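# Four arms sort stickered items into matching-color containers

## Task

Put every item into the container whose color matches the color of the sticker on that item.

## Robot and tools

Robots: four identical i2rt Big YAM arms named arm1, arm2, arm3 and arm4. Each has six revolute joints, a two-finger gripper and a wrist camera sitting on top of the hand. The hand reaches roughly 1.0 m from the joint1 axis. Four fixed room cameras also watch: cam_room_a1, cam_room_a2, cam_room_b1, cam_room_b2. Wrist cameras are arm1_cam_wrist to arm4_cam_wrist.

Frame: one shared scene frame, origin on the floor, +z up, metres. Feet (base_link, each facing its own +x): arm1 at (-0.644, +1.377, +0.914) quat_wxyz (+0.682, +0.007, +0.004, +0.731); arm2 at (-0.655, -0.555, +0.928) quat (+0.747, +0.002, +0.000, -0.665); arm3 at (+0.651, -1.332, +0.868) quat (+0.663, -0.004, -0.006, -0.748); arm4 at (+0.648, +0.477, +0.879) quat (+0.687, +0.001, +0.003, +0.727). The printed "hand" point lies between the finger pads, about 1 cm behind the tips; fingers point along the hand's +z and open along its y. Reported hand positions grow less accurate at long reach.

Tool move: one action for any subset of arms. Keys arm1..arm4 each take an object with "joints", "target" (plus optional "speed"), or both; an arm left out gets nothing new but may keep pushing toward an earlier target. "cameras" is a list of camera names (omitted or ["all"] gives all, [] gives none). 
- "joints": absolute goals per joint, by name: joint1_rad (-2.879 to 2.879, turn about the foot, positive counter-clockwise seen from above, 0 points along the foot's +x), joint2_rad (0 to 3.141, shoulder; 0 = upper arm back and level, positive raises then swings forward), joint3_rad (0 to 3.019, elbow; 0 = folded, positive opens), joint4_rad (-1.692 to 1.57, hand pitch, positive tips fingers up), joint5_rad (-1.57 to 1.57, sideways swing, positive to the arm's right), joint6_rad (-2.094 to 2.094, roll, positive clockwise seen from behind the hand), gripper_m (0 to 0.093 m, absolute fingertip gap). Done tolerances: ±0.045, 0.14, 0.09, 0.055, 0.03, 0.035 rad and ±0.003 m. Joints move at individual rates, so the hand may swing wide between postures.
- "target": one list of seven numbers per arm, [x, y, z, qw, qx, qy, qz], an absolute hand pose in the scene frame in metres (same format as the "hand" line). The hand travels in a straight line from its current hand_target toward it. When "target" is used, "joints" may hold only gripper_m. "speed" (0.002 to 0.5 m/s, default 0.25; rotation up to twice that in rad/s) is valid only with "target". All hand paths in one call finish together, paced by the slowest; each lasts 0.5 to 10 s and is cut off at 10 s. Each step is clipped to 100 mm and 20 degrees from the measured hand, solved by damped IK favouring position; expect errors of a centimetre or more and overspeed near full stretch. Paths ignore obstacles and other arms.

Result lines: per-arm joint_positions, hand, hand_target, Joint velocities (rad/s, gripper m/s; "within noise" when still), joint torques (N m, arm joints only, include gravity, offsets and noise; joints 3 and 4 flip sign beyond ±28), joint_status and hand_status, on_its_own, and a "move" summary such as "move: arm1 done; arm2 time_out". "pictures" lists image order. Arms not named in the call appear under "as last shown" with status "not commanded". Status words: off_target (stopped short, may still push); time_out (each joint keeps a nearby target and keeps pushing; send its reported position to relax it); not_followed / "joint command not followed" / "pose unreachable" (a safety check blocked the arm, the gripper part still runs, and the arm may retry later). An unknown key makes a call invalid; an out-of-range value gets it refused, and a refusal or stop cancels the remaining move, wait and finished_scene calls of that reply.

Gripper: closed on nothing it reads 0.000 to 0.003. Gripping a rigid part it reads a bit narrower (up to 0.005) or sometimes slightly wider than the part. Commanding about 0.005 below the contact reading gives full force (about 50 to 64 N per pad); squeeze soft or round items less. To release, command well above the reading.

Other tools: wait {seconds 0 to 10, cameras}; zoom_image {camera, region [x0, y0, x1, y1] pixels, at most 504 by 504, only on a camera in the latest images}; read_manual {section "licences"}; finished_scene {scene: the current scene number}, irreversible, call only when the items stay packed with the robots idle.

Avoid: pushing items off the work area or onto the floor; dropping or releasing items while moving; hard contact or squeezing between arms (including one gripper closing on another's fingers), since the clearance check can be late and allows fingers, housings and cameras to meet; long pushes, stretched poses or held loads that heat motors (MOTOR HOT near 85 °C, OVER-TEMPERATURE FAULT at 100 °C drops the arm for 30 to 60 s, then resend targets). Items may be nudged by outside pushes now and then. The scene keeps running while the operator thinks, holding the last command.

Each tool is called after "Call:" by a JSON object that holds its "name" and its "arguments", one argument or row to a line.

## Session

Call:
{"name": "move", "arguments": {
  "arm1": {"joints": {"joint1_rad": 1.5, "joint2_rad": 0.719, "joint3_rad": 1.015, "joint4_rad": -1.196, "joint5_rad": 0, "joint6_rad": 0}},
  "arm2": {"joints": {"joint1_rad": -1.5, "joint2_rad": 0.719, "joint3_rad": 1.015, "joint4_rad": -1.196, "joint5_rad": 0, "joint6_rad": 0}},
  "arm3": {"joints": {"joint1_rad": 1.5, "joint2_rad": 0.719, "joint3_rad": 1.015, "joint4_rad": -1.196, "joint5_rad": 0, "joint6_rad": 0}},
  "arm4": {"joints": {"joint1_rad": -1.5, "joint2_rad": 0.719, "joint3_rad": 1.015, "joint4_rad": -1.196, "joint5_rad": 0, "joint6_rad": 0}}
}}

Scene clock: 1.87 s.
Joint torques (N m): arm1=[-1.2 0.15 12.92 1.69 0.05 -0.11] | arm2=[0.5 -2.84 12.01 1.98 -0.08 -0.09] | arm3=[2.08 -2.43 10.62 1.61 0.09 -0.11] | arm4=[0.56 -2.55 10.86 1.36 0.07 0.18]
Motor temperatures (°C): arm1=[20 23 28 23 21 21 21] | arm2=[23 24 27 22 22 20 23] | arm3=[24 23 24 23 24 23 23] | arm4=[22 21 24 22 24 21 24]
Heat: arm1: hottest joint3_rad 28 °C; arm2: hottest joint3_rad 27 °C; arm3: hottest joint1_rad 24 °C; arm4: hottest joint3_rad 24 °C.
move: arm1 done; arm2 done; arm3 done; arm4 done
Joint velocities: within noise
arm1.joint_positions: joint1_rad=+1.495 joint2_rad=+0.723 joint3_rad=+0.997 joint4_rad=-1.204 joint5_rad=-0.001 joint6_rad=+0.007 gripper_m=+0.09398
arm1.joint_status: all done
arm1.hand: x=-0.9359 y=+1.3789 z=+1.2568 quat_wxyz=(-0.001, +0.947, -0.007, -0.322) (m; scene frame)
arm1.hand_target: x=-0.9381 y=+1.3774 z=+1.2685 quat_wxyz=(-0.002, +0.942, -0.001, -0.337) (m; scene frame)
arm1.hand_status: not commanded
arm2.joint_positions: joint1_rad=-1.496 joint2_rad=+0.718 joint3_rad=+1.008 joint4_rad=-1.195 joint5_rad=+0.001 joint6_rad=+0.014 gripper_m=+0.09399
arm2.joint_status: all done
arm2.hand: x=-0.9495 y=-0.6126 z=+1.2742 quat_wxyz=(-0.032, -0.942, -0.084, +0.324) (m; scene frame)
arm2.hand_target: x=-0.9504 y=-0.6119 z=+1.2772 quat_wxyz=(-0.029, -0.940, -0.089, +0.327) (m; scene frame)
arm2.hand_status: not commanded
arm3.joint_positions: joint1_rad=+1.490 joint2_rad=+0.723 joint3_rad=+1.002 joint4_rad=-1.205 joint5_rad=-0.001 joint6_rad=+0.006 gripper_m=+0.09398
arm3.joint_status: all done
arm3.hand: x=+0.9424 y=-1.3868 z=+1.2093 quat_wxyz=(-0.316, -0.096, -0.943, +0.037) (m; scene frame)
arm3.hand_target: x=+0.9448 y=-1.3844 z=+1.2184 quat_wxyz=(-0.329, -0.088, -0.940, +0.038) (m; scene frame)
arm3.hand_status: not commanded
arm4.joint_positions: joint1_rad=-1.498 joint2_rad=+0.724 joint3_rad=+0.990 joint4_rad=-1.206 joint5_rad=+0.001 joint6_rad=-0.013 gripper_m=+0.09398
arm4.joint_status: all done
arm4.hand: x=+0.9437 y=+0.5162 z=+1.2115 quat_wxyz=(-0.307, +0.068, -0.949, -0.016) (m; scene frame)
arm4.hand_target: x=+0.9471 y=+0.5161 z=+1.2274 quat_wxyz=(-0.326, +0.061, -0.943, -0.019) (m; scene frame)
arm4.hand_status: not commanded
pictures: arm1_cam_wrist, arm2_cam_wrist, arm3_cam_wrist, arm4_cam_wrist, cam_room_a1, cam_room_a2, cam_room_b1, cam_room_b2
Images, in order (width x height): arm1_cam_wrist 672x504, arm2_cam_wrist 672x504, arm3_cam_wrist 672x504, arm4_cam_wrist 672x504, cam_room_a1 672x504, cam_room_a2 672x504, cam_room_b1 672x504, cam_room_b2 672x504.

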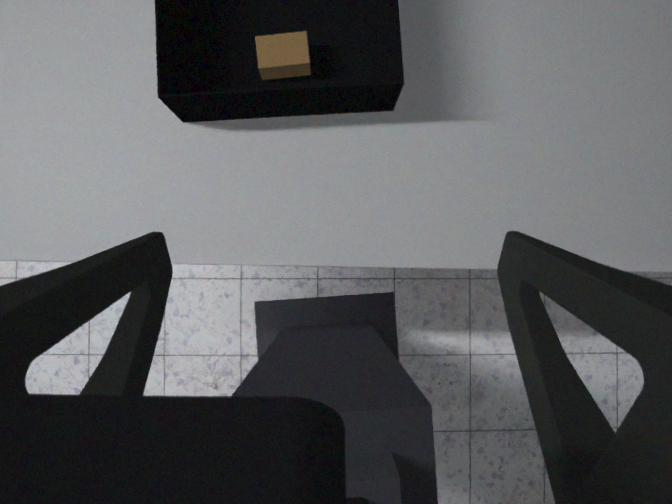

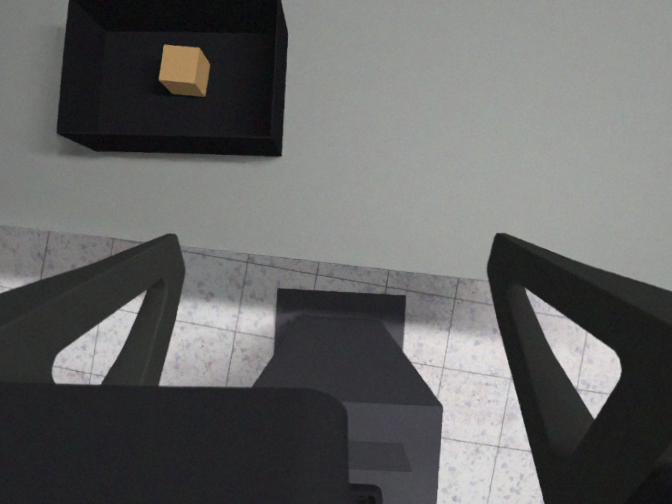

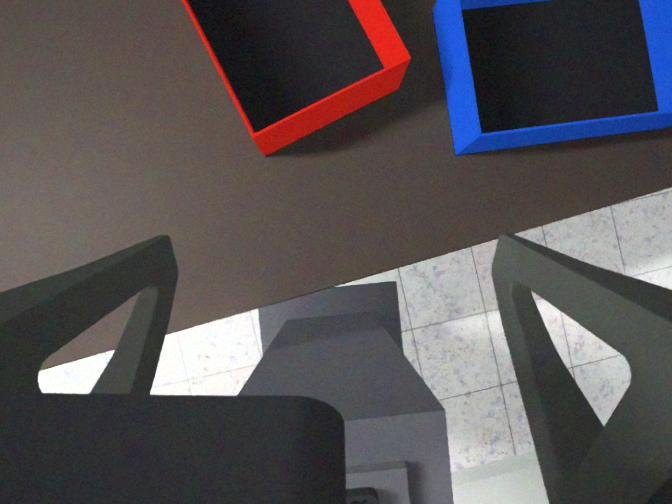

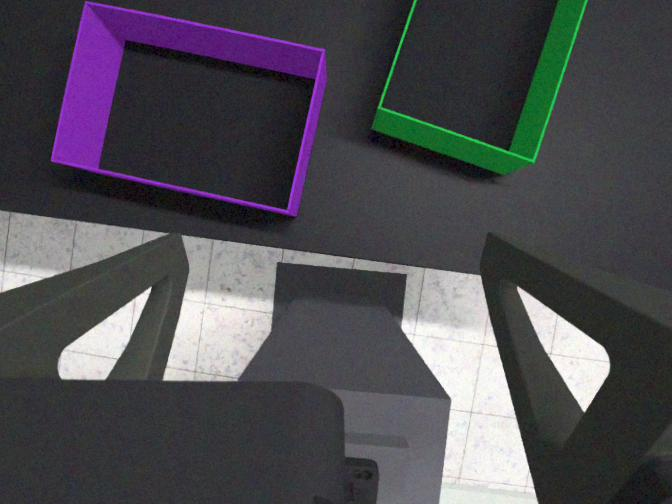

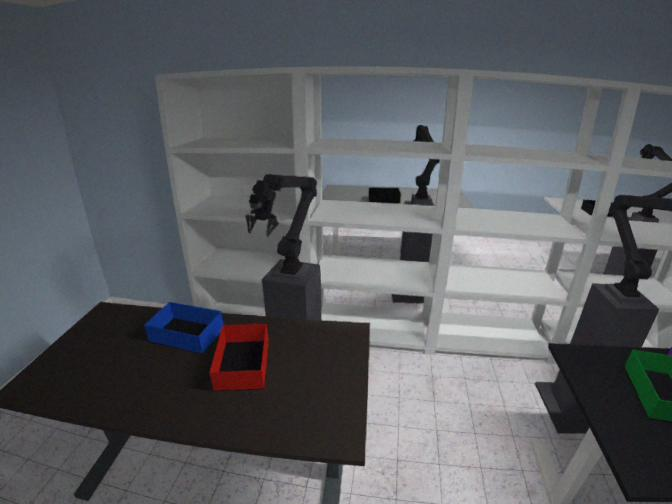

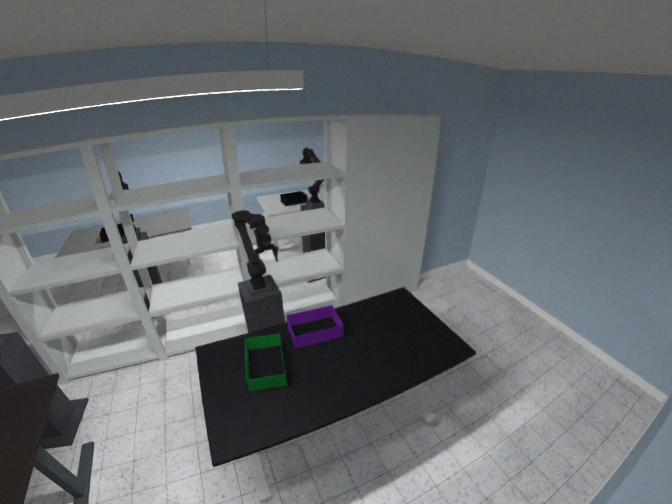

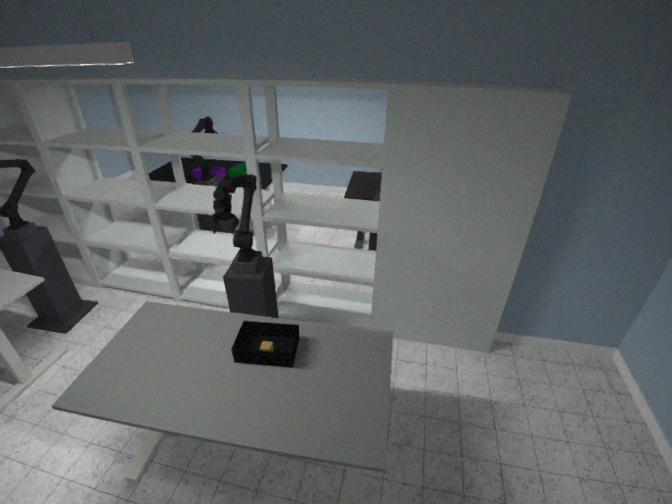

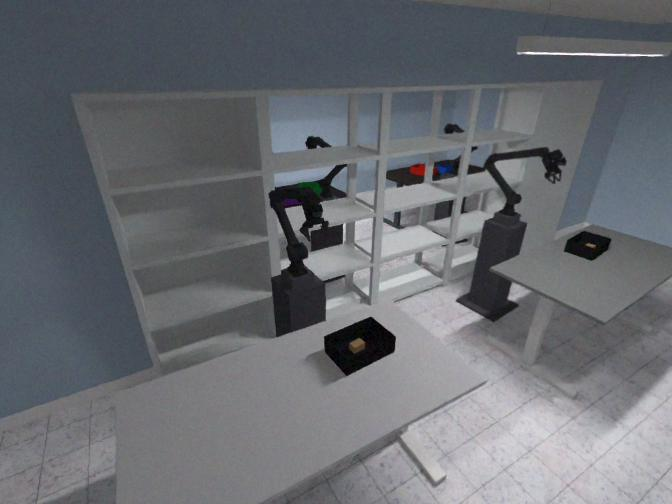

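Call:
{"name": "zoom_image", "arguments": {
  "camera": "arm1_cam_wrist",
  "region": [230, 10, 340, 100]
}}

Call:
{"name": "zoom_image", "arguments": {
  "camera": "arm2_cam_wrist",
  "region": [130, 20, 240, 110]
}}

Call:
{"name": "zoom_image", "arguments": {
  "camera": "cam_room_b2",
  "region": [320, 310, 400, 380]
}}

Call:
{"name": "zoom_image", "arguments": {
  "camera": "cam_room_b1",
  "region": [220, 310, 310, 380]
}}

Scaled by 4.582.

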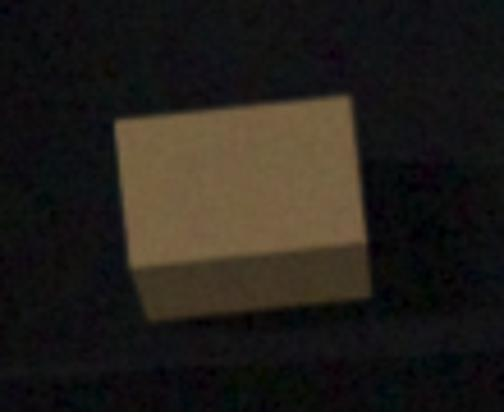

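Scaled by 4.582.

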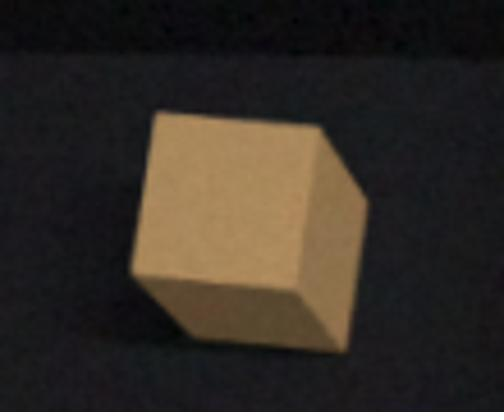

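Scaled by 6.300.

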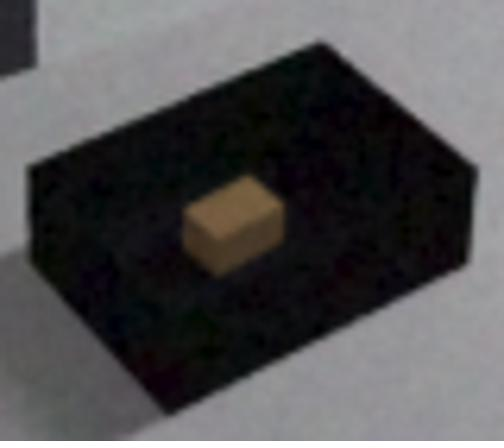

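Scaled by 5.600.

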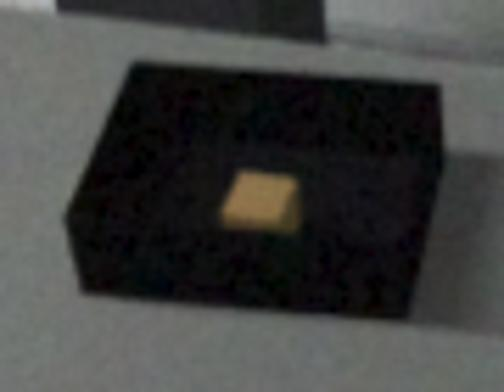

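Call:
{"name": "move", "arguments": {
  "arm1": {"target": [-1.236, 1.310, 0.845, 0, 0.9988, 0.0488, 0], "speed": 0.35},
  "arm2": {"target": [-1.212, -0.896, 0.858, 0, 0.9989, 0.0471, 0], "speed": 0.35},
  "arm3": {"joints": {"joint1_rad": -1.987, "joint2_rad": 0.43, "joint3_rad": 0.287, "joint4_rad": 0.142, "joint5_rad": 0, "joint6_rad": 1.571}},
  "arm4": {"joints": {"joint1_rad": 0.904, "joint2_rad": 0.43, "joint3_rad": 0.287, "joint4_rad": 0.142, "joint5_rad": 0, "joint6_rad": 1.571}},
  "cameras": ["arm1_cam_wrist", "arm2_cam_wrist"]
}}

Scene clock: 40.33 s.
Joint torques (N m): arm1=[-1.08 -17.61 12.07 0.02 -0.03 -0.02] | arm2=[1.2 -23 13.01 0.09 -0.12 0.21] | arm3=[0.56 0.44 9.78 2.62 -0.05 -0.07] | arm4=[1.08 0.32 9.91 2.15 0.21 0.07]
Motor temperatures (°C): arm1=[20 23 33 23 21 21 21] | arm2=[23 24 30 22 22 20 23] | arm3=[24 23 26 23 24 23 23] | arm4=[22 22 31 22 24 21 24]
Heat: arm1: hottest joint3_rad 33 °C; arm2: hottest joint3_rad 30 °C; arm3: hottest joint3_rad 26 °C; arm4: hottest joint3_rad 31 °C.
move: arm1 off_target; arm2 off_target; arm3 done; arm4 done
Joint velocities: within noise
arm1.joint_positions: joint1_rad=+1.605 joint2_rad=+2.193 joint3_rad=+1.480 joint4_rad=-0.919 joint5_rad=-0.003 joint6_rad=+0.022 gripper_m=+0.09398
arm1.joint_status: not commanded
arm1.hand: x=-1.2137 y=+1.3187 z=+0.8261 quat_wxyz=(-0.002, +0.999, +0.040, +0.023) (m; scene frame)
arm1.hand_target: x=-1.2350 y=+1.3101 z=+0.8455 quat_wxyz=(+0.000, +0.999, +0.049, +0.000) (m; scene frame)
arm1.hand_status: off_target (0.031 m and 2.8 deg from the pose sent, 0.514 m and 38.1 deg at the start)
arm2.joint_positions: joint1_rad=-1.144 joint2_rad=+2.274 joint3_rad=+1.709 joint4_rad=-1.023 joint5_rad=+0.002 joint6_rad=+0.440 gripper_m=+0.09399
arm2.joint_status: not commanded
arm2.hand: x=-1.2004 y=-0.8840 z=+0.8515 quat_wxyz=(+0.006, -0.999, -0.052, -0.008) (m; scene frame)
arm2.hand_target: x=-1.2115 y=-0.8956 z=+0.8582 quat_wxyz=(+0.000, -0.999, -0.047, +0.000) (m; scene frame)
arm2.hand_status: off_target (0.018 m and 1.3 deg from the pose sent, 0.568 m and 38.3 deg at the start)
arm3.joint_positions: joint1_rad=-1.977 joint2_rad=+0.431 joint3_rad=+0.292 joint4_rad=+0.124 joint5_rad=+0.002 joint6_rad=+1.563 gripper_m=+0.09400
arm3.joint_status: all done
arm3.hand: x=+0.3654 y=-1.1607 z=+1.1583 quat_wxyz=(-0.349, -0.355, +0.621, +0.605) (m; scene frame)
arm3.hand_target: x=+0.3673 y=-1.1584 z=+1.1603 quat_wxyz=(-0.351, -0.347, +0.619, +0.610) (m; scene frame)
arm3.hand_status: not commanded
arm4.joint_positions: joint1_rad=+0.902 joint2_rad=+0.428 joint3_rad=+0.283 joint4_rad=+0.121 joint5_rad=-0.003 joint6_rad=+1.557 gripper_m=+0.09400
arm4.joint_status: all done
arm4.hand: x=+0.3796 y=+0.6676 z=+1.1680 quat_wxyz=(+0.321, +0.333, -0.633, -0.621) (m; scene frame)
arm4.hand_target: x=+0.3791 y=+0.6678 z=+1.1752 quat_wxyz=(+0.329, +0.325, -0.628, -0.626) (m; scene frame)
arm4.hand_status: not commanded
pictures: arm1_cam_wrist, arm2_cam_wrist
Images, in order (width x height): arm1_cam_wrist 672x504, arm2_cam_wrist 672x504.

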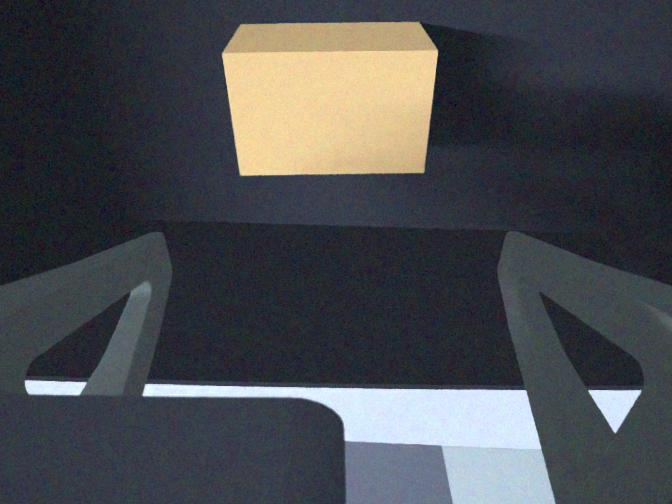

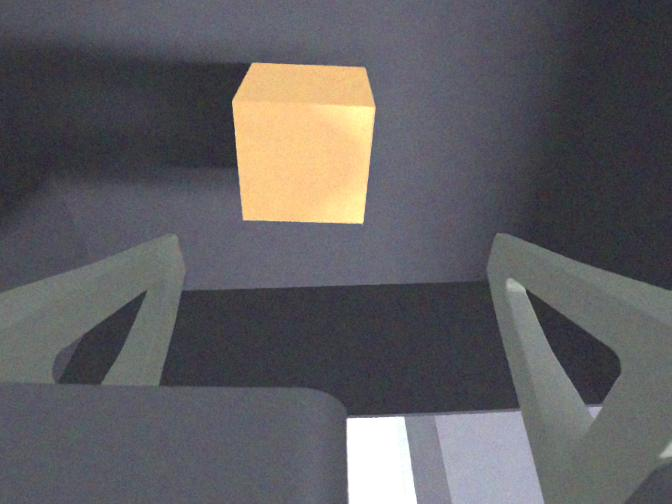

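Call:
{"name": "move", "arguments": {
  "arm1": {"target": [-1.249, 1.306, 0.755, 0, 0.9988, 0.0488, 0], "speed": 0.2},
  "arm2": {"target": [-1.216, -0.9075, 0.753, 0, 0.9989, 0.0471, 0], "speed": 0.2},
  "cameras": ["arm1_cam_wrist", "arm2_cam_wrist"]
}}

Scene clock: 58.00 s.
Joint torques (N m): arm1=[-0.79 -18.2 10.91 0.87 -0.05 0] | arm2=[1.49 -23.77 11.74 1.06 -0.12 0.22] | arm3=[0.73 0.26 9.81 2.61 -0.07 -0.08] | arm4=[0.79 0.44 10 2.1 0.18 0.04]
Motor temperatures (°C): arm1=[20 24 34 23 21 21 21] | arm2=[23 25 31 22 22 20 23] | arm3=[24 23 28 23 24 23 23] | arm4=[22 21 32 22 24 21 24]
Heat: arm1: hottest joint3_rad 34 °C; arm2: hottest joint3_rad 31 °C; arm3: hottest joint3_rad 28 °C; arm4: hottest joint3_rad 32 °C.
move: arm1 off_target; arm2 off_target
Joint velocities: within noise
arm1.joint_positions: joint1_rad=+1.609 joint2_rad=+2.367 joint3_rad=+1.538 joint4_rad=-0.813 joint5_rad=-0.003 joint6_rad=+0.022 gripper_m=+0.09398
arm1.joint_status: not commanded
arm1.hand: x=-1.2237 y=+1.3160 z=+0.7430 quat_wxyz=(-0.002, +0.999, +0.042, +0.028) (m; scene frame)
arm1.hand_target: x=-1.2481 y=+1.3059 z=+0.7560 quat_wxyz=(+0.000, +0.999, +0.049, +0.000) (m; scene frame)
arm1.hand_status: off_target (0.030 m and 3.3 deg from the pose sent, 0.080 m and 2.8 deg at the start)
arm2.joint_positions: joint1_rad=-1.135 joint2_rad=+2.460 joint3_rad=+1.764 joint4_rad=-0.908 joint5_rad=+0.001 joint6_rad=+0.452 gripper_m=+0.09399
arm2.joint_status: not commanded
arm2.hand: x=-1.2029 y=-0.8919 z=+0.7517 quat_wxyz=(+0.010, -0.999, -0.050, -0.015) (m; scene frame)
arm2.hand_target: x=-1.2153 y=-0.9071 z=+0.7536 quat_wxyz=(+0.000, -0.999, -0.047, +0.000) (m; scene frame)
arm2.hand_status: off_target (0.020 m and 2.1 deg from the pose sent, 0.103 m and 1.3 deg at the start)
arm3: as last shown
arm3.joint_positions: joint1_rad=-1.977 joint2_rad=+0.431 joint3_rad=+0.292 joint4_rad=+0.124 joint5_rad=+0.002 joint6_rad=+1.564 gripper_m=+0.09400
arm3.hand_target: x=+0.3673 y=-1.1584 z=+1.1602 quat_wxyz=(-0.351, -0.347, +0.619, +0.610) (m; scene frame)
arm4.joint_positions: joint1_rad=+0.902 joint2_rad=+0.428 joint3_rad=+0.283 joint4_rad=+0.122 joint5_rad=-0.003 joint6_rad=+1.558 gripper_m=+0.09400
arm4.joint_status: not commanded
arm4.hand: x=+0.3796 y=+0.6676 z=+1.1681 quat_wxyz=(+0.321, +0.333, -0.633, -0.621) (m; scene frame)
arm4.hand_target: x=+0.3791 y=+0.6678 z=+1.1753 quat_wxyz=(+0.329, +0.325, -0.628, -0.627) (m; scene frame)
arm4.hand_status: not commanded
pictures: arm1_cam_wrist, arm2_cam_wrist
Images, in order (width x height): arm1_cam_wrist 672x504, arm2_cam_wrist 672x504.

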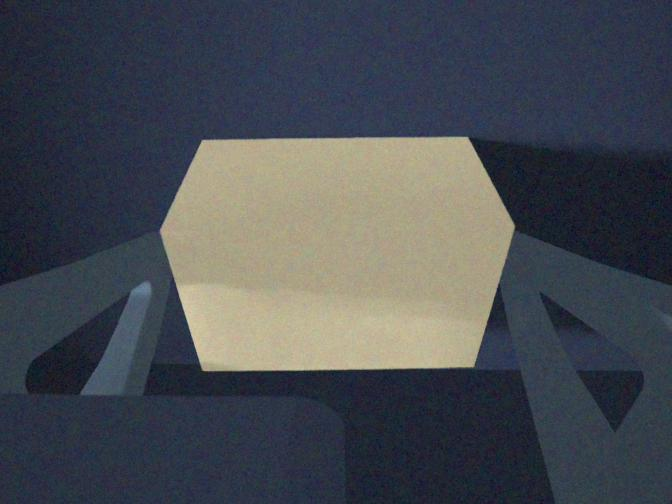

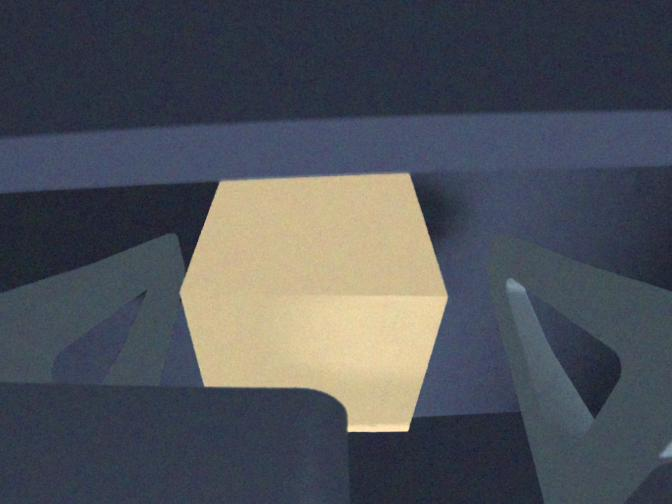

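Call:
{"name": "move", "arguments": {
  "arm1": {"joints": {"gripper_m": 0.052}},
  "arm2": {"joints": {"gripper_m": 0.040}},
  "cameras": ["arm1_cam_wrist", "arm2_cam_wrist"]
}}

Scene clock: 72.57 s.
Joint torques (N m): arm1=[-0.62 -17.85 10.73 0.72 -0.06 0.03] | arm2=[1.55 -23.65 11.64 1.05 -0.06 0.2] | arm3=[0.62 0.38 9.74 2.58 -0.06 -0.06] | arm4=[1.2 0.32 9.96 2.19 0.16 0.09]
Motor temperatures (°C): arm1=[20 24 33 23 21 21 21] | arm2=[23 25 32 22 22 20 23] | arm3=[24 23 29 23 24 23 23] | arm4=[22 21 33 22 24 21 24]
Heat: arm1: hottest joint3_rad 33 °C; arm2: hottest joint3_rad 32 °C; arm3: hottest joint3_rad 29 °C; arm4: hottest joint3_rad 33 °C.
move: arm1 off_target; arm2 off_target
Joint velocities: within noise
arm1.joint_positions: joint1_rad=+1.609 joint2_rad=+2.367 joint3_rad=+1.538 joint4_rad=-0.813 joint5_rad=-0.003 joint6_rad=+0.022 gripper_m=+0.06891
arm1.joint_status: gripper_m off_target (ended at +0.06894, target +0.05200)
arm1.hand: x=-1.2239 y=+1.3159 z=+0.7431 quat_wxyz=(-0.002, +0.999, +0.042, +0.027) (m; scene frame)
arm1.hand_target: x=-1.2480 y=+1.3060 z=+0.7560 quat_wxyz=(+0.000, +0.999, +0.049, +0.000) (m; scene frame)
arm1.hand_status: not commanded
arm2.joint_positions: joint1_rad=-1.135 joint2_rad=+2.460 joint3_rad=+1.765 joint4_rad=-0.908 joint5_rad=+0.000 joint6_rad=+0.454 gripper_m=+0.05332
arm2.joint_status: gripper_m off_target (ended at +0.05334, target +0.04000)
arm2.hand: x=-1.2031 y=-0.8924 z=+0.7519 quat_wxyz=(+0.009, -0.999, -0.049, -0.015) (m; scene frame)
arm2.hand_target: x=-1.2153 y=-0.9071 z=+0.7536 quat_wxyz=(+0.000, -0.999, -0.047, +0.000) (m; scene frame)
arm2.hand_status: not commanded
arm3, arm4: as last shown
pictures: arm1_cam_wrist, arm2_cam_wrist
Images, in order (width x height): arm1_cam_wrist 672x504, arm2_cam_wrist 672x504.

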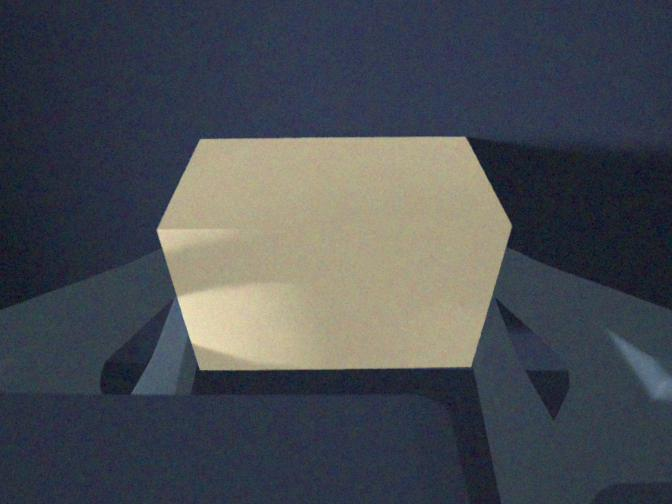

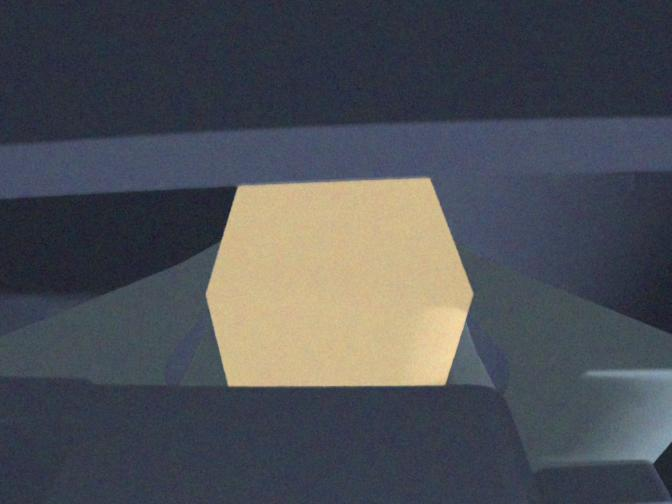

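Call:
{"name": "move", "arguments": {
  "arm1": {"target": [-1.20, 1.316, 0.98, 0, 0.9988, 0.0488, 0], "speed": 0.3},
  "arm2": {"target": [-1.17, -0.88, 0.98, 0, 0.9989, 0.0471, 0], "speed": 0.3},
  "cameras": ["arm1_cam_wrist", "arm2_cam_wrist"]
}}

Call:
{"name": "move", "arguments": {
  "arm1": {"joints": {"joint1_rad": -2.248, "joint2_rad": 0.43, "joint3_rad": 0.287, "joint4_rad": 0.142, "joint5_rad": 0, "joint6_rad": 0}},
  "arm2": {"joints": {"joint1_rad": 0.918, "joint2_rad": 0.43, "joint3_rad": 0.287, "joint4_rad": 0.142, "joint5_rad": 0, "joint6_rad": 0}},
  "cameras": ["arm1_cam_wrist", "arm2_cam_wrist", "arm3_cam_wrist", "arm4_cam_wrist", "cam_room_a2", "cam_room_a1"]
}}

Scene clock: 81.97 s.
Joint torques (N m): arm1=[-1.49 -16.03 10.54 0.09 0.03 -0.02] | arm2=[1.61 -21.71 9.2 0.28 -0.02 0.2] | arm3=[0.44 0.32 9.77 2.56 -0.07 -0.06] | arm4=[1.03 0.79 9.91 2.19 0.19 0.07]
Motor temperatures (°C): arm1=[20 25 33 23 21 21 21] | arm2=[23 25 32 22 22 20 23] | arm3=[24 23 29 23 24 23 23] | arm4=[22 21 34 22 24 21 24]
Heat: arm1: hottest joint3_rad 33 °C; arm2: hottest joint3_rad 32 °C; arm3: hottest joint3_rad 29 °C; arm4: hottest joint3_rad 34 °C.
move: arm1 done; arm2 off_target
Joint velocities: within noise
arm1.joint_positions: joint1_rad=+1.609 joint2_rad=+1.929 joint3_rad=+1.485 joint4_rad=-1.148 joint5_rad=-0.003 joint6_rad=+0.019 gripper_m=+0.06891
arm1.joint_status: not commanded
arm1.hand: x=-1.1976 y=+1.3178 z=+0.9740 quat_wxyz=(-0.001, +0.999, +0.044, +0.003) (m; scene frame)
arm1.hand_target: x=-1.2000 y=+1.3160 z=+0.9801 quat_wxyz=(+0.000, +0.999, +0.049, +0.000) (m; scene frame)
arm1.hand_status: done (0.007 m and 0.7 deg from the pose sent, 0.238 m and 3.3 deg at the start)
arm2.joint_positions: joint1_rad=-1.135 joint2_rad=+2.026 joint3_rad=+1.672 joint4_rad=-1.184 joint5_rad=+0.000 joint6_rad=+0.454 gripper_m=+0.05332
arm2.joint_status: not commanded
arm2.hand: x=-1.1795 y=-0.8786 z=+0.9890 quat_wxyz=(-0.007, -0.999, -0.049, +0.014) (m; scene frame)
arm2.hand_target: x=-1.1701 y=-0.8800 z=+0.9802 quat_wxyz=(+0.000, -0.999, -0.047, +0.000) (m; scene frame)
arm2.hand_status: off_target (0.013 m and 1.8 deg from the pose sent, 0.231 m and 2.1 deg at the start)
arm3, arm4: as last shown
pictures: arm1_cam_wrist, arm2_cam_wrist
Images, in order (width x height): arm1_cam_wrist 672x504, arm2_cam_wrist 672x504.

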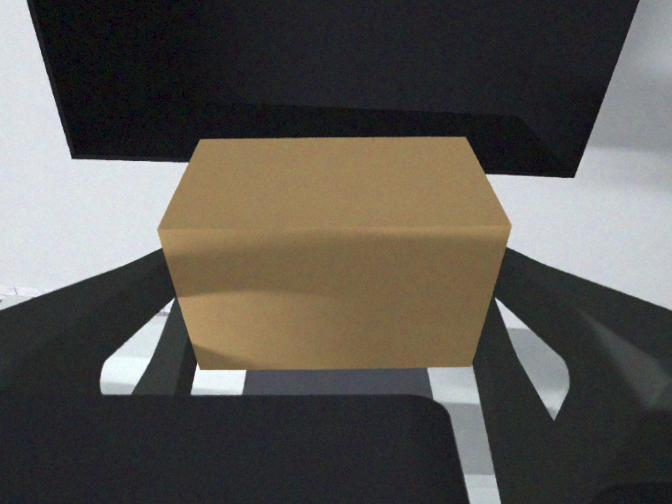

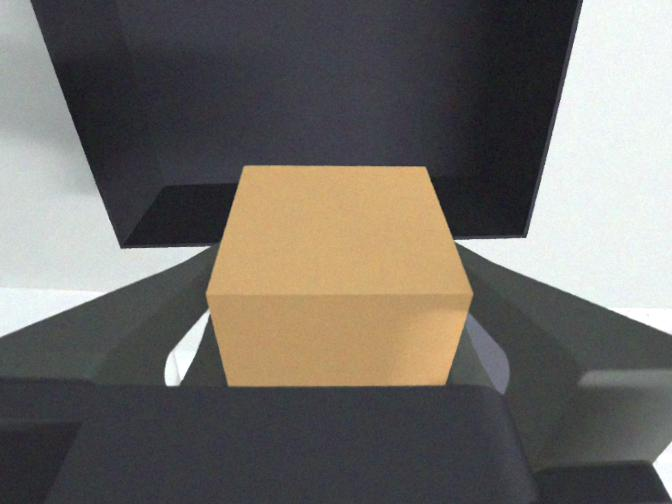

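Scene clock: 84.57 s.
Joint torques (N m): arm1=[-1.67 1.9 12.7 2.54 -0.02 0] | arm2=[0.97 -1.26 11.88 3.58 0.16 -0.05] | arm3=[0.62 0.26 9.77 2.56 -0.06 -0.08] | arm4=[0.97 0.62 9.92 2.17 0.19 0.05]
Motor temperatures (°C): arm1=[20 25 33 23 21 21 22] | arm2=[23 25 32 22 22 20 23] | arm3=[24 23 29 23 24 23 23] | arm4=[22 21 34 22 24 21 24]
Heat: arm1: hottest joint3_rad 33 °C; arm2: hottest joint3_rad 32 °C; arm3: hottest joint3_rad 29 °C; arm4: hottest joint3_rad 34 °C.
move: arm1 done; arm2 done
Joint velocities: within noise
arm1.joint_positions: joint1_rad=-2.242 joint2_rad=+0.434 joint3_rad=+0.280 joint4_rad=+0.120 joint5_rad=+0.002 joint6_rad=+0.006 gripper_m=+0.06899
arm1.joint_status: all done
arm1.hand: x=-0.3679 y=+1.1887 z=+1.1933 quat_wxyz=(-0.658, -0.215, -0.691, +0.206) (m; scene frame)
arm1.hand_target: x=-0.3686 y=+1.1875 z=+1.2046 quat_wxyz=(-0.669, -0.211, -0.680, +0.213) (m; scene frame)
arm1.hand_status: not commanded
arm2.joint_positions: joint1_rad=+0.915 joint2_rad=+0.437 joint3_rad=+0.291 joint4_rad=+0.118 joint5_rad=-0.003 joint6_rad=+0.012 gripper_m=+0.05330
arm2.joint_status: all done
arm2.hand: x=-0.3713 y=-0.7261 z=+1.2177 quat_wxyz=(-0.674, -0.195, -0.690, +0.179) (m; scene frame)
arm2.hand_target: x=-0.3722 y=-0.7252 z=+1.2233 quat_wxyz=(-0.682, -0.189, -0.682, +0.186) (m; scene frame)
arm2.hand_status: not commanded
arm3, arm4: as last shown
pictures: arm1_cam_wrist, arm2_cam_wrist, arm3_cam_wrist, arm4_cam_wrist, cam_room_a1, cam_room_a2
Images, in order (width x height): arm1_cam_wrist 672x504, arm2_cam_wrist 672x504, arm3_cam_wrist 672x504, arm4_cam_wrist 672x504, cam_room_a1 672x504, cam_room_a2 672x504.

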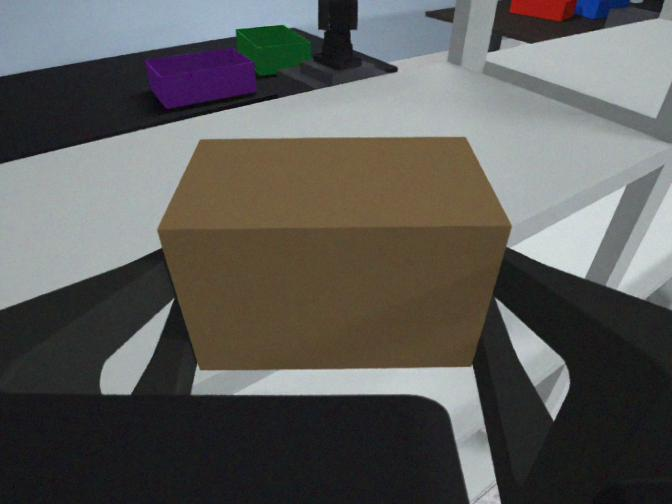

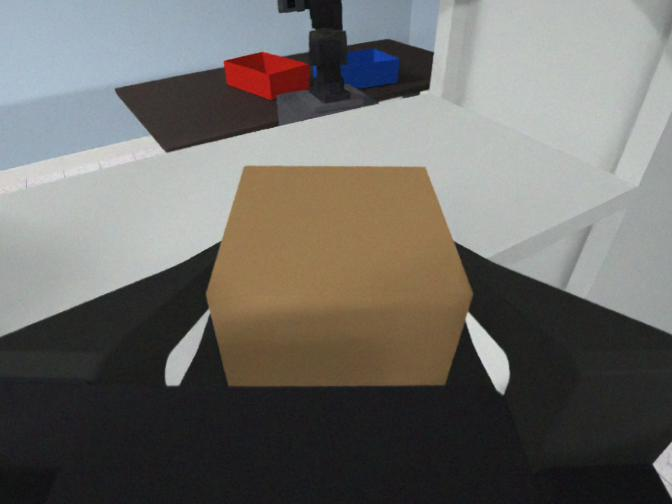

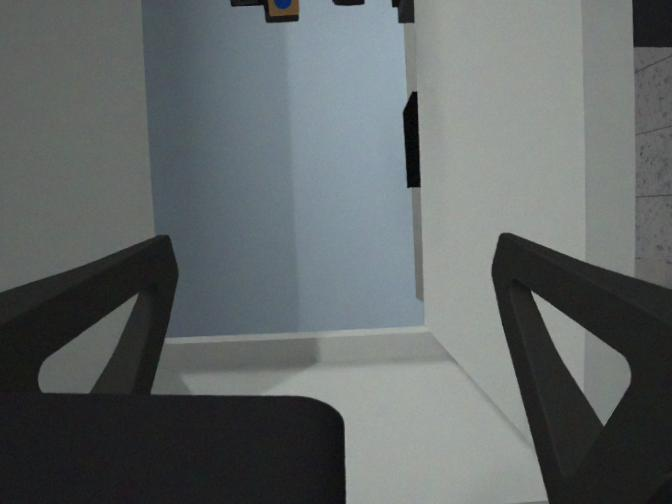

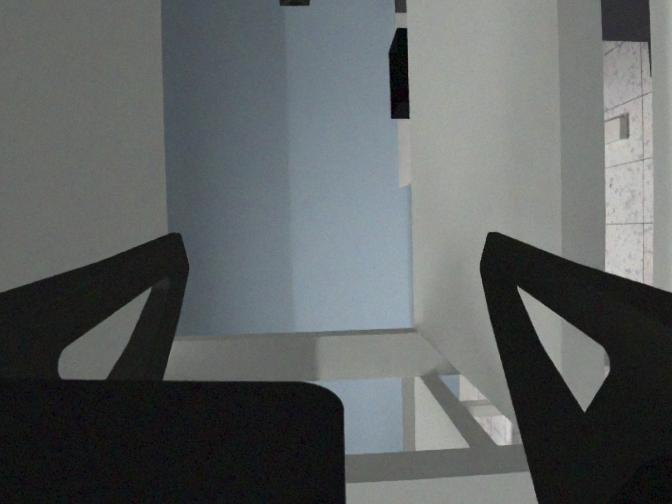

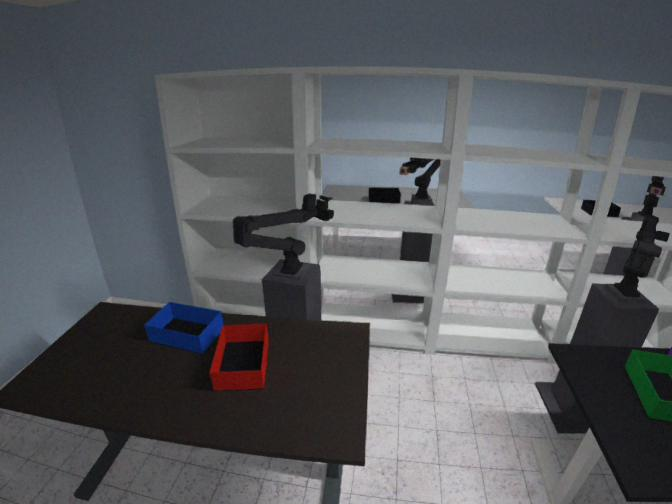

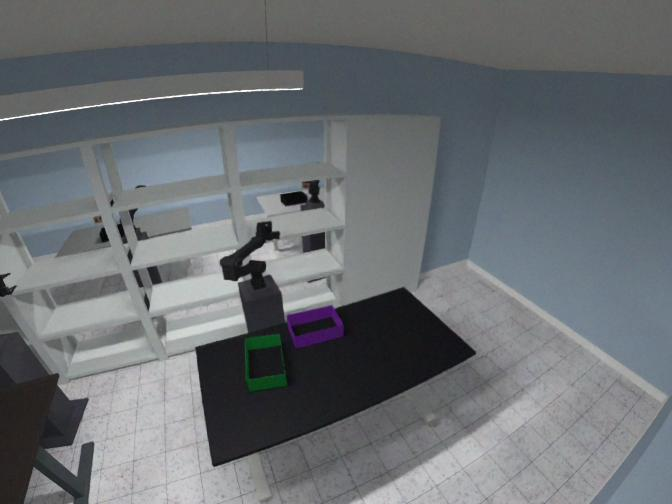

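Call:
{"name": "zoom_image", "arguments": {
  "camera": "cam_room_a1",
  "region": [630, 160, 672, 210]
}}

Call:
{"name": "zoom_image", "arguments": {
  "camera": "cam_room_a1",
  "region": [390, 150, 430, 190]
}}

Call:
{"name": "zoom_image", "arguments": {
  "camera": "arm3_cam_wrist",
  "region": [220, 0, 320, 60]
}}

Scaled by 10.080.

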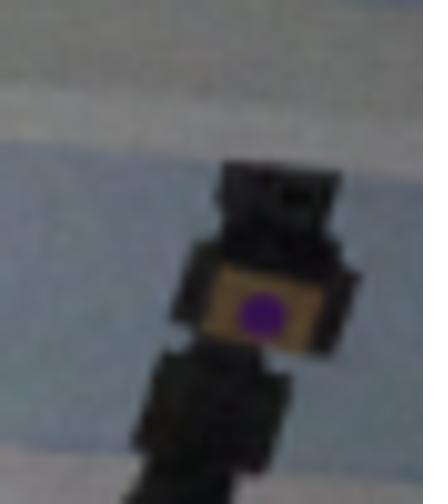

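Scaled by 12.600.

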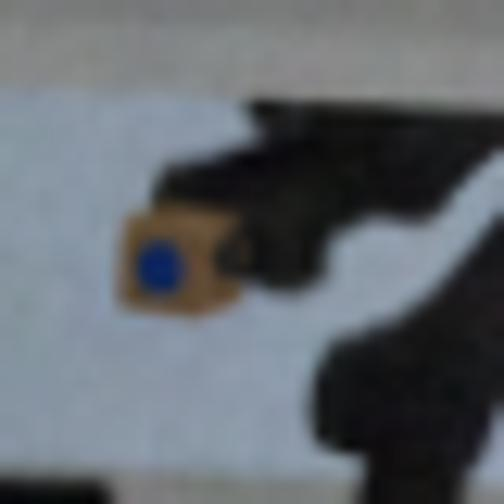

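Scaled by 5.040.

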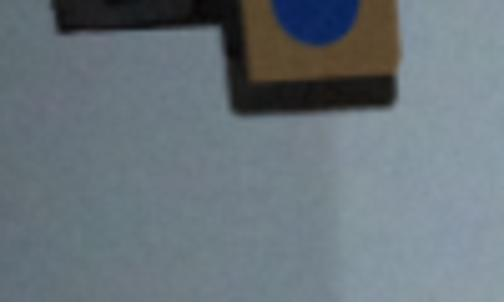

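Call:
{"name": "move", "arguments": {
  "arm1": {"target": [0.005, 0.926, 1.245, 0.6914, 0.2060, 0.6575, -0.2167], "speed": 0.3},
  "arm2": {"target": [0.005, -0.9475, 1.235, 0.6987, 0.1827, 0.6644, -0.1921], "speed": 0.3},
  "arm3": {"target": [0.058, -1.002, 1.262, -0.3548, -0.3443, 0.6053, 0.6237], "speed": 0.3},
  "arm4": {"target": [0.071, 0.919, 1.243, -0.3316, -0.3218, 0.6175, 0.6363], "speed": 0.3},
  "cameras": ["arm3_cam_wrist", "arm4_cam_wrist"]
}}

Scene clock: 99.10 s.
Joint torques (N m): arm1=[-2.2 -15.56 16.69 1.48 -0.05 0] | arm2=[1.14 -18.14 15.92 2.13 0.14 -0.06] | arm3=[2.49 -14.68 13.85 1.55 0.09 -0.19] | arm4=[0.73 -16.73 12.41 0.99 -0.02 0.03]
Motor temperatures (°C): arm1=[20 25 35 23 21 21 22] | arm2=[23 25 33 22 22 20 24] | arm3=[24 23 30 23 24 23 23] | arm4=[22 22 35 22 24 21 24]
Heat: arm1: hottest joint3_rad 35 °C; arm2: hottest joint3_rad 33 °C; arm3: hottest joint3_rad 30 °C; arm4: hottest joint3_rad 35 °C.
move: arm1 off_target; arm2 off_target; arm3 off_target; arm4 off_target
Joint velocities: within noise
arm1.joint_positions: joint1_rad=-2.242 joint2_rad=+1.833 joint3_rad=+1.362 joint4_rad=+0.479 joint5_rad=-0.002 joint6_rad=+0.006 gripper_m=+0.06899
arm1.joint_status: not commanded
arm1.hand: x=-0.0033 y=+0.9387 z=+1.2104 quat_wxyz=(-0.673, -0.210, -0.677, +0.209) (m; scene frame)
arm1.hand_target: x=+0.0024 y=+0.9278 z=+1.2447 quat_wxyz=(-0.691, -0.206, -0.658, +0.217) (m; scene frame)
arm1.hand_status: off_target (0.038 m and 3.2 deg from the pose sent, 0.459 m and 5.7 deg at the start)
arm2.joint_positions: joint1_rad=+0.915 joint2_rad=+1.813 joint3_rad=+1.268 joint4_rad=+0.564 joint5_rad=+0.000 joint6_rad=+0.010 gripper_m=+0.05330
arm2.joint_status: not commanded
arm2.hand: x=-0.0111 y=-0.9422 z=+1.2167 quat_wxyz=(-0.689, -0.191, -0.674, +0.186) (m; scene frame)
arm2.hand_target: x=+0.0032 y=-0.9464 z=+1.2349 quat_wxyz=(-0.699, -0.183, -0.664, +0.192) (m; scene frame)
arm2.hand_status: off_target (0.025 m and 1.9 deg from the pose sent, 0.437 m and 4.6 deg at the start)
arm3.joint_positions: joint1_rad=-1.952 joint2_rad=+1.500 joint3_rad=+1.130 joint4_rad=+0.372 joint5_rad=+0.046 joint6_rad=+1.564 gripper_m=+0.09400
arm3.joint_status: not commanded
arm3.hand: x=+0.0717 y=-0.9992 z=+1.2378 quat_wxyz=(-0.346, -0.346, +0.619, +0.614) (m; scene frame)
arm3.hand_target: x=+0.0595 y=-1.0029 z=+1.2618 quat_wxyz=(-0.355, -0.344, +0.605, +0.624) (m; scene frame)
arm3.hand_status: off_target (0.028 m and 2.2 deg from the pose sent, 0.361 m and 3.1 deg at the start)
arm4.joint_positions: joint1_rad=+0.860 joint2_rad=+1.653 joint3_rad=+1.231 joint4_rad=+0.430 joint5_rad=-0.049 joint6_rad=+1.558 gripper_m=+0.09400
arm4.joint_status: not commanded
arm4.hand: x=+0.0776 y=+0.9073 z=+1.2281 quat_wxyz=(+0.327, +0.329, -0.622, -0.631) (m; scene frame)
arm4.hand_target: x=+0.0719 y=+0.9181 z=+1.2428 quat_wxyz=(+0.332, +0.322, -0.617, -0.636) (m; scene frame)
arm4.hand_status: off_target (0.020 m and 1.3 deg from the pose sent, 0.405 m and 3.0 deg at the start)
pictures: arm3_cam_wrist, arm4_cam_wrist
Images, in order (width x height): arm3_cam_wrist 672x504, arm4_cam_wrist 672x504.

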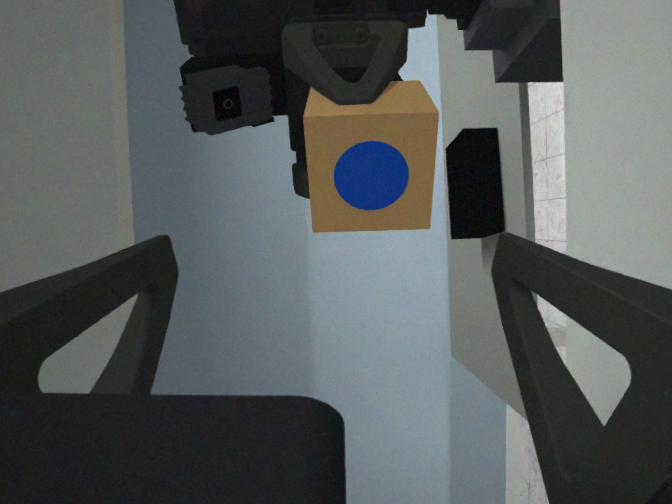

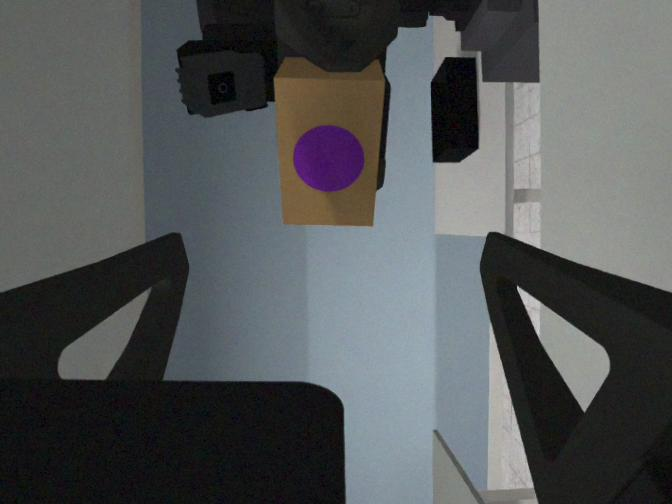

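Call:
{"name": "move", "arguments": {
  "arm3": {"target": [-0.023, -0.966, 1.249, -0.3548, -0.3443, 0.6053, 0.6237], "speed": 0.15},
  "arm4": {"target": [-0.006, 0.970, 1.239, -0.3316, -0.3218, 0.6175, 0.6363], "speed": 0.15},
  "cameras": ["arm3_cam_wrist", "arm4_cam_wrist"]
}}

Scene clock: 112.53 s.
Joint torques (N m): arm1=[-2.73 -15.44 16.87 1.58 -0.06 0.05] | arm2=[1.26 -18.14 15.86 2.13 0.14 -0.07] | arm3=[2.37 -18.67 14.45 1.55 0.11 -0.2] | arm4=[1.26 -20.6 13.26 1.05 0.18 0.06]
Motor temperatures (°C): arm1=[20 25 38 23 21 21 22] | arm2=[23 26 37 22 22 20 24] | arm3=[24 24 30 23 24 23 23] | arm4=[22 22 37 22 24 21 24]
Heat: arm1: hottest joint3_rad 38 °C; arm2: hottest joint3_rad 37 °C; arm3: hottest joint3_rad 30 °C; arm4: hottest joint3_rad 37 °C.
move: arm3 off_target; arm4 off_target
Joint velocities: within noise
arm1, arm2: as last shown
arm3.joint_positions: joint1_rad=-1.942 joint2_rad=+1.728 joint3_rad=+1.374 joint4_rad=+0.351 joint5_rad=+0.056 joint6_rad=+1.564 gripper_m=+0.09400
arm3.joint_status: not commanded
arm3.hand: x=-0.0076 y=-0.9623 z=+1.2224 quat_wxyz=(-0.345, -0.347, +0.621, +0.613) (m; scene frame)
arm3.hand_target: x=-0.0209 y=-0.9670 z=+1.2486 quat_wxyz=(-0.355, -0.344, +0.605, +0.624) (m; scene frame)
arm3.hand_status: off_target (0.031 m and 2.5 deg from the pose sent, 0.101 m and 2.2 deg at the start)
arm4.joint_positions: joint1_rad=+0.860 joint2_rad=+1.876 joint3_rad=+1.533 joint4_rad=+0.349 joint5_rad=-0.045 joint6_rad=+1.558 gripper_m=+0.09400
arm4.joint_status: not commanded
arm4.hand: x=+0.0056 y=+0.9635 z=+1.2243 quat_wxyz=(+0.326, +0.328, -0.623, -0.630) (m; scene frame)
arm4.hand_target: x=-0.0048 y=+0.9689 z=+1.2388 quat_wxyz=(+0.332, +0.322, -0.617, -0.636) (m; scene frame)
arm4.hand_status: off_target (0.020 m and 1.4 deg from the pose sent, 0.105 m and 1.3 deg at the start)
pictures: arm3_cam_wrist, arm4_cam_wrist
Images, in order (width x height): arm3_cam_wrist 672x504, arm4_cam_wrist 672x504.

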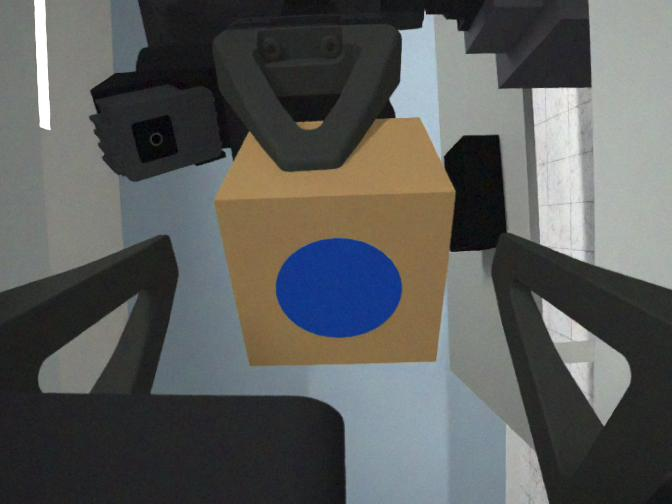

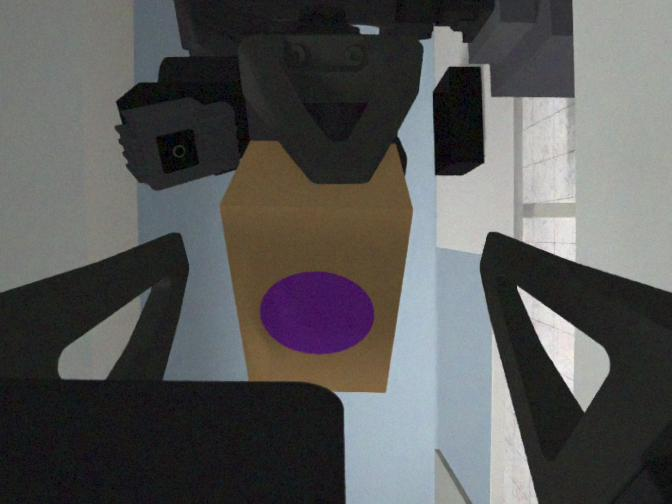

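Call:
{"name": "move", "arguments": {
  "arm3": {"joints": {"gripper_m": 0.038}},
  "arm4": {"joints": {"gripper_m": 0.032}},
  "cameras": ["arm3_cam_wrist", "arm4_cam_wrist"]
}}

Scene clock: 116.83 s.
Joint torques (N m): arm1=[-2.32 -14.97 16.9 1.89 -0.01 0.03] | arm2=[1.26 -18.2 15.84 2.19 0.14 -0.05] | arm3=[2.43 -18.67 14.43 1.65 0.11 -0.18] | arm4=[1.44 -21.13 13.07 1.01 0.21 0.02]
Motor temperatures (°C): arm1=[20 25 39 23 21 21 22] | arm2=[23 26 37 22 22 20 24] | arm3=[24 24 31 23 24 23 23] | arm4=[22 22 38 22 24 21 24]
Heat: arm1: hottest joint3_rad 39 °C; arm2: hottest joint3_rad 37 °C; arm3: hottest joint3_rad 31 °C; arm4: hottest joint3_rad 38 °C.
move: arm3 off_target; arm4 off_target
Joint velocities: within noise
arm1.joint_positions: joint1_rad=-2.242 joint2_rad=+1.833 joint3_rad=+1.362 joint4_rad=+0.474 joint5_rad=-0.002 joint6_rad=+0.008 gripper_m=+0.06899
arm1.joint_status: not commanded
arm1.hand: x=-0.0032 y=+0.9387 z=+1.2087 quat_wxyz=(-0.672, -0.211, -0.679, +0.208) (m; scene frame)
arm1.hand_target: x=+0.0023 y=+0.9278 z=+1.2450 quat_wxyz=(-0.692, -0.206, -0.658, +0.217) (m; scene frame)
arm1.hand_status: not commanded
arm2: as last shown
arm2.joint_positions: joint1_rad=+0.915 joint2_rad=+1.813 joint3_rad=+1.269 joint4_rad=+0.562 joint5_rad=+0.000 joint6_rad=+0.008 gripper_m=+0.05330
arm2.hand: x=-0.0110 y=-0.9423 z=+1.2165 quat_wxyz=(-0.689, -0.190, -0.674, +0.186) (m; scene frame)
arm3.joint_positions: joint1_rad=-1.942 joint2_rad=+1.728 joint3_rad=+1.374 joint4_rad=+0.348 joint5_rad=+0.056 joint6_rad=+1.562 gripper_m=+0.05325
arm3.joint_status: gripper_m off_target (ended at +0.05328, target +0.03800)
arm3.hand: x=-0.0078 y=-0.9625 z=+1.2218 quat_wxyz=(-0.344, -0.348, +0.621, +0.612) (m; scene frame)
arm3.hand_target: x=-0.0210 y=-0.9671 z=+1.2486 quat_wxyz=(-0.355, -0.344, +0.605, +0.624) (m; scene frame)
arm3.hand_status: not commanded
arm4.joint_positions: joint1_rad=+0.860 joint2_rad=+1.876 joint3_rad=+1.536 joint4_rad=+0.346 joint5_rad=-0.045 joint6_rad=+1.561 gripper_m=+0.04446
arm4.joint_status: gripper_m off_target (ended at +0.04448, target +0.03200)
arm4.hand: x=+0.0053 y=+0.9637 z=+1.2255 quat_wxyz=(+0.327, +0.327, -0.624, -0.630) (m; scene frame)
arm4.hand_target: x=-0.0048 y=+0.9689 z=+1.2388 quat_wxyz=(+0.332, +0.322, -0.617, -0.636) (m; scene frame)
arm4.hand_status: not commanded
pictures: arm3_cam_wrist, arm4_cam_wrist
Images, in order (width x height): arm3_cam_wrist 672x504, arm4_cam_wrist 672x504.

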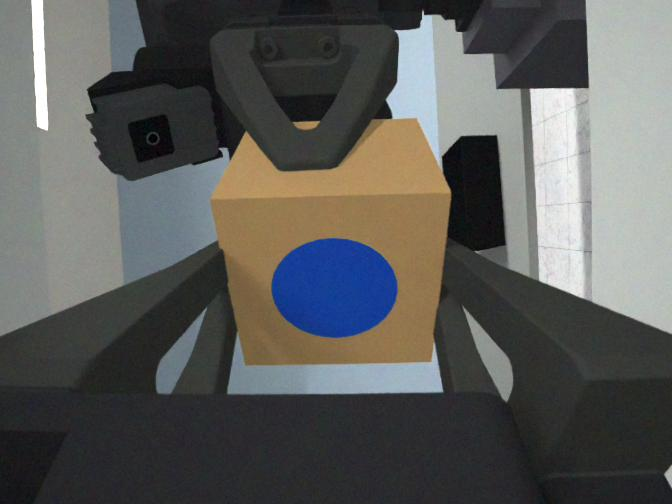

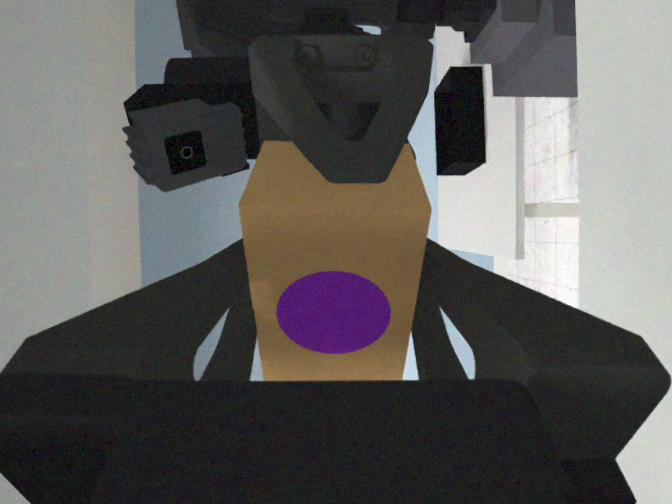

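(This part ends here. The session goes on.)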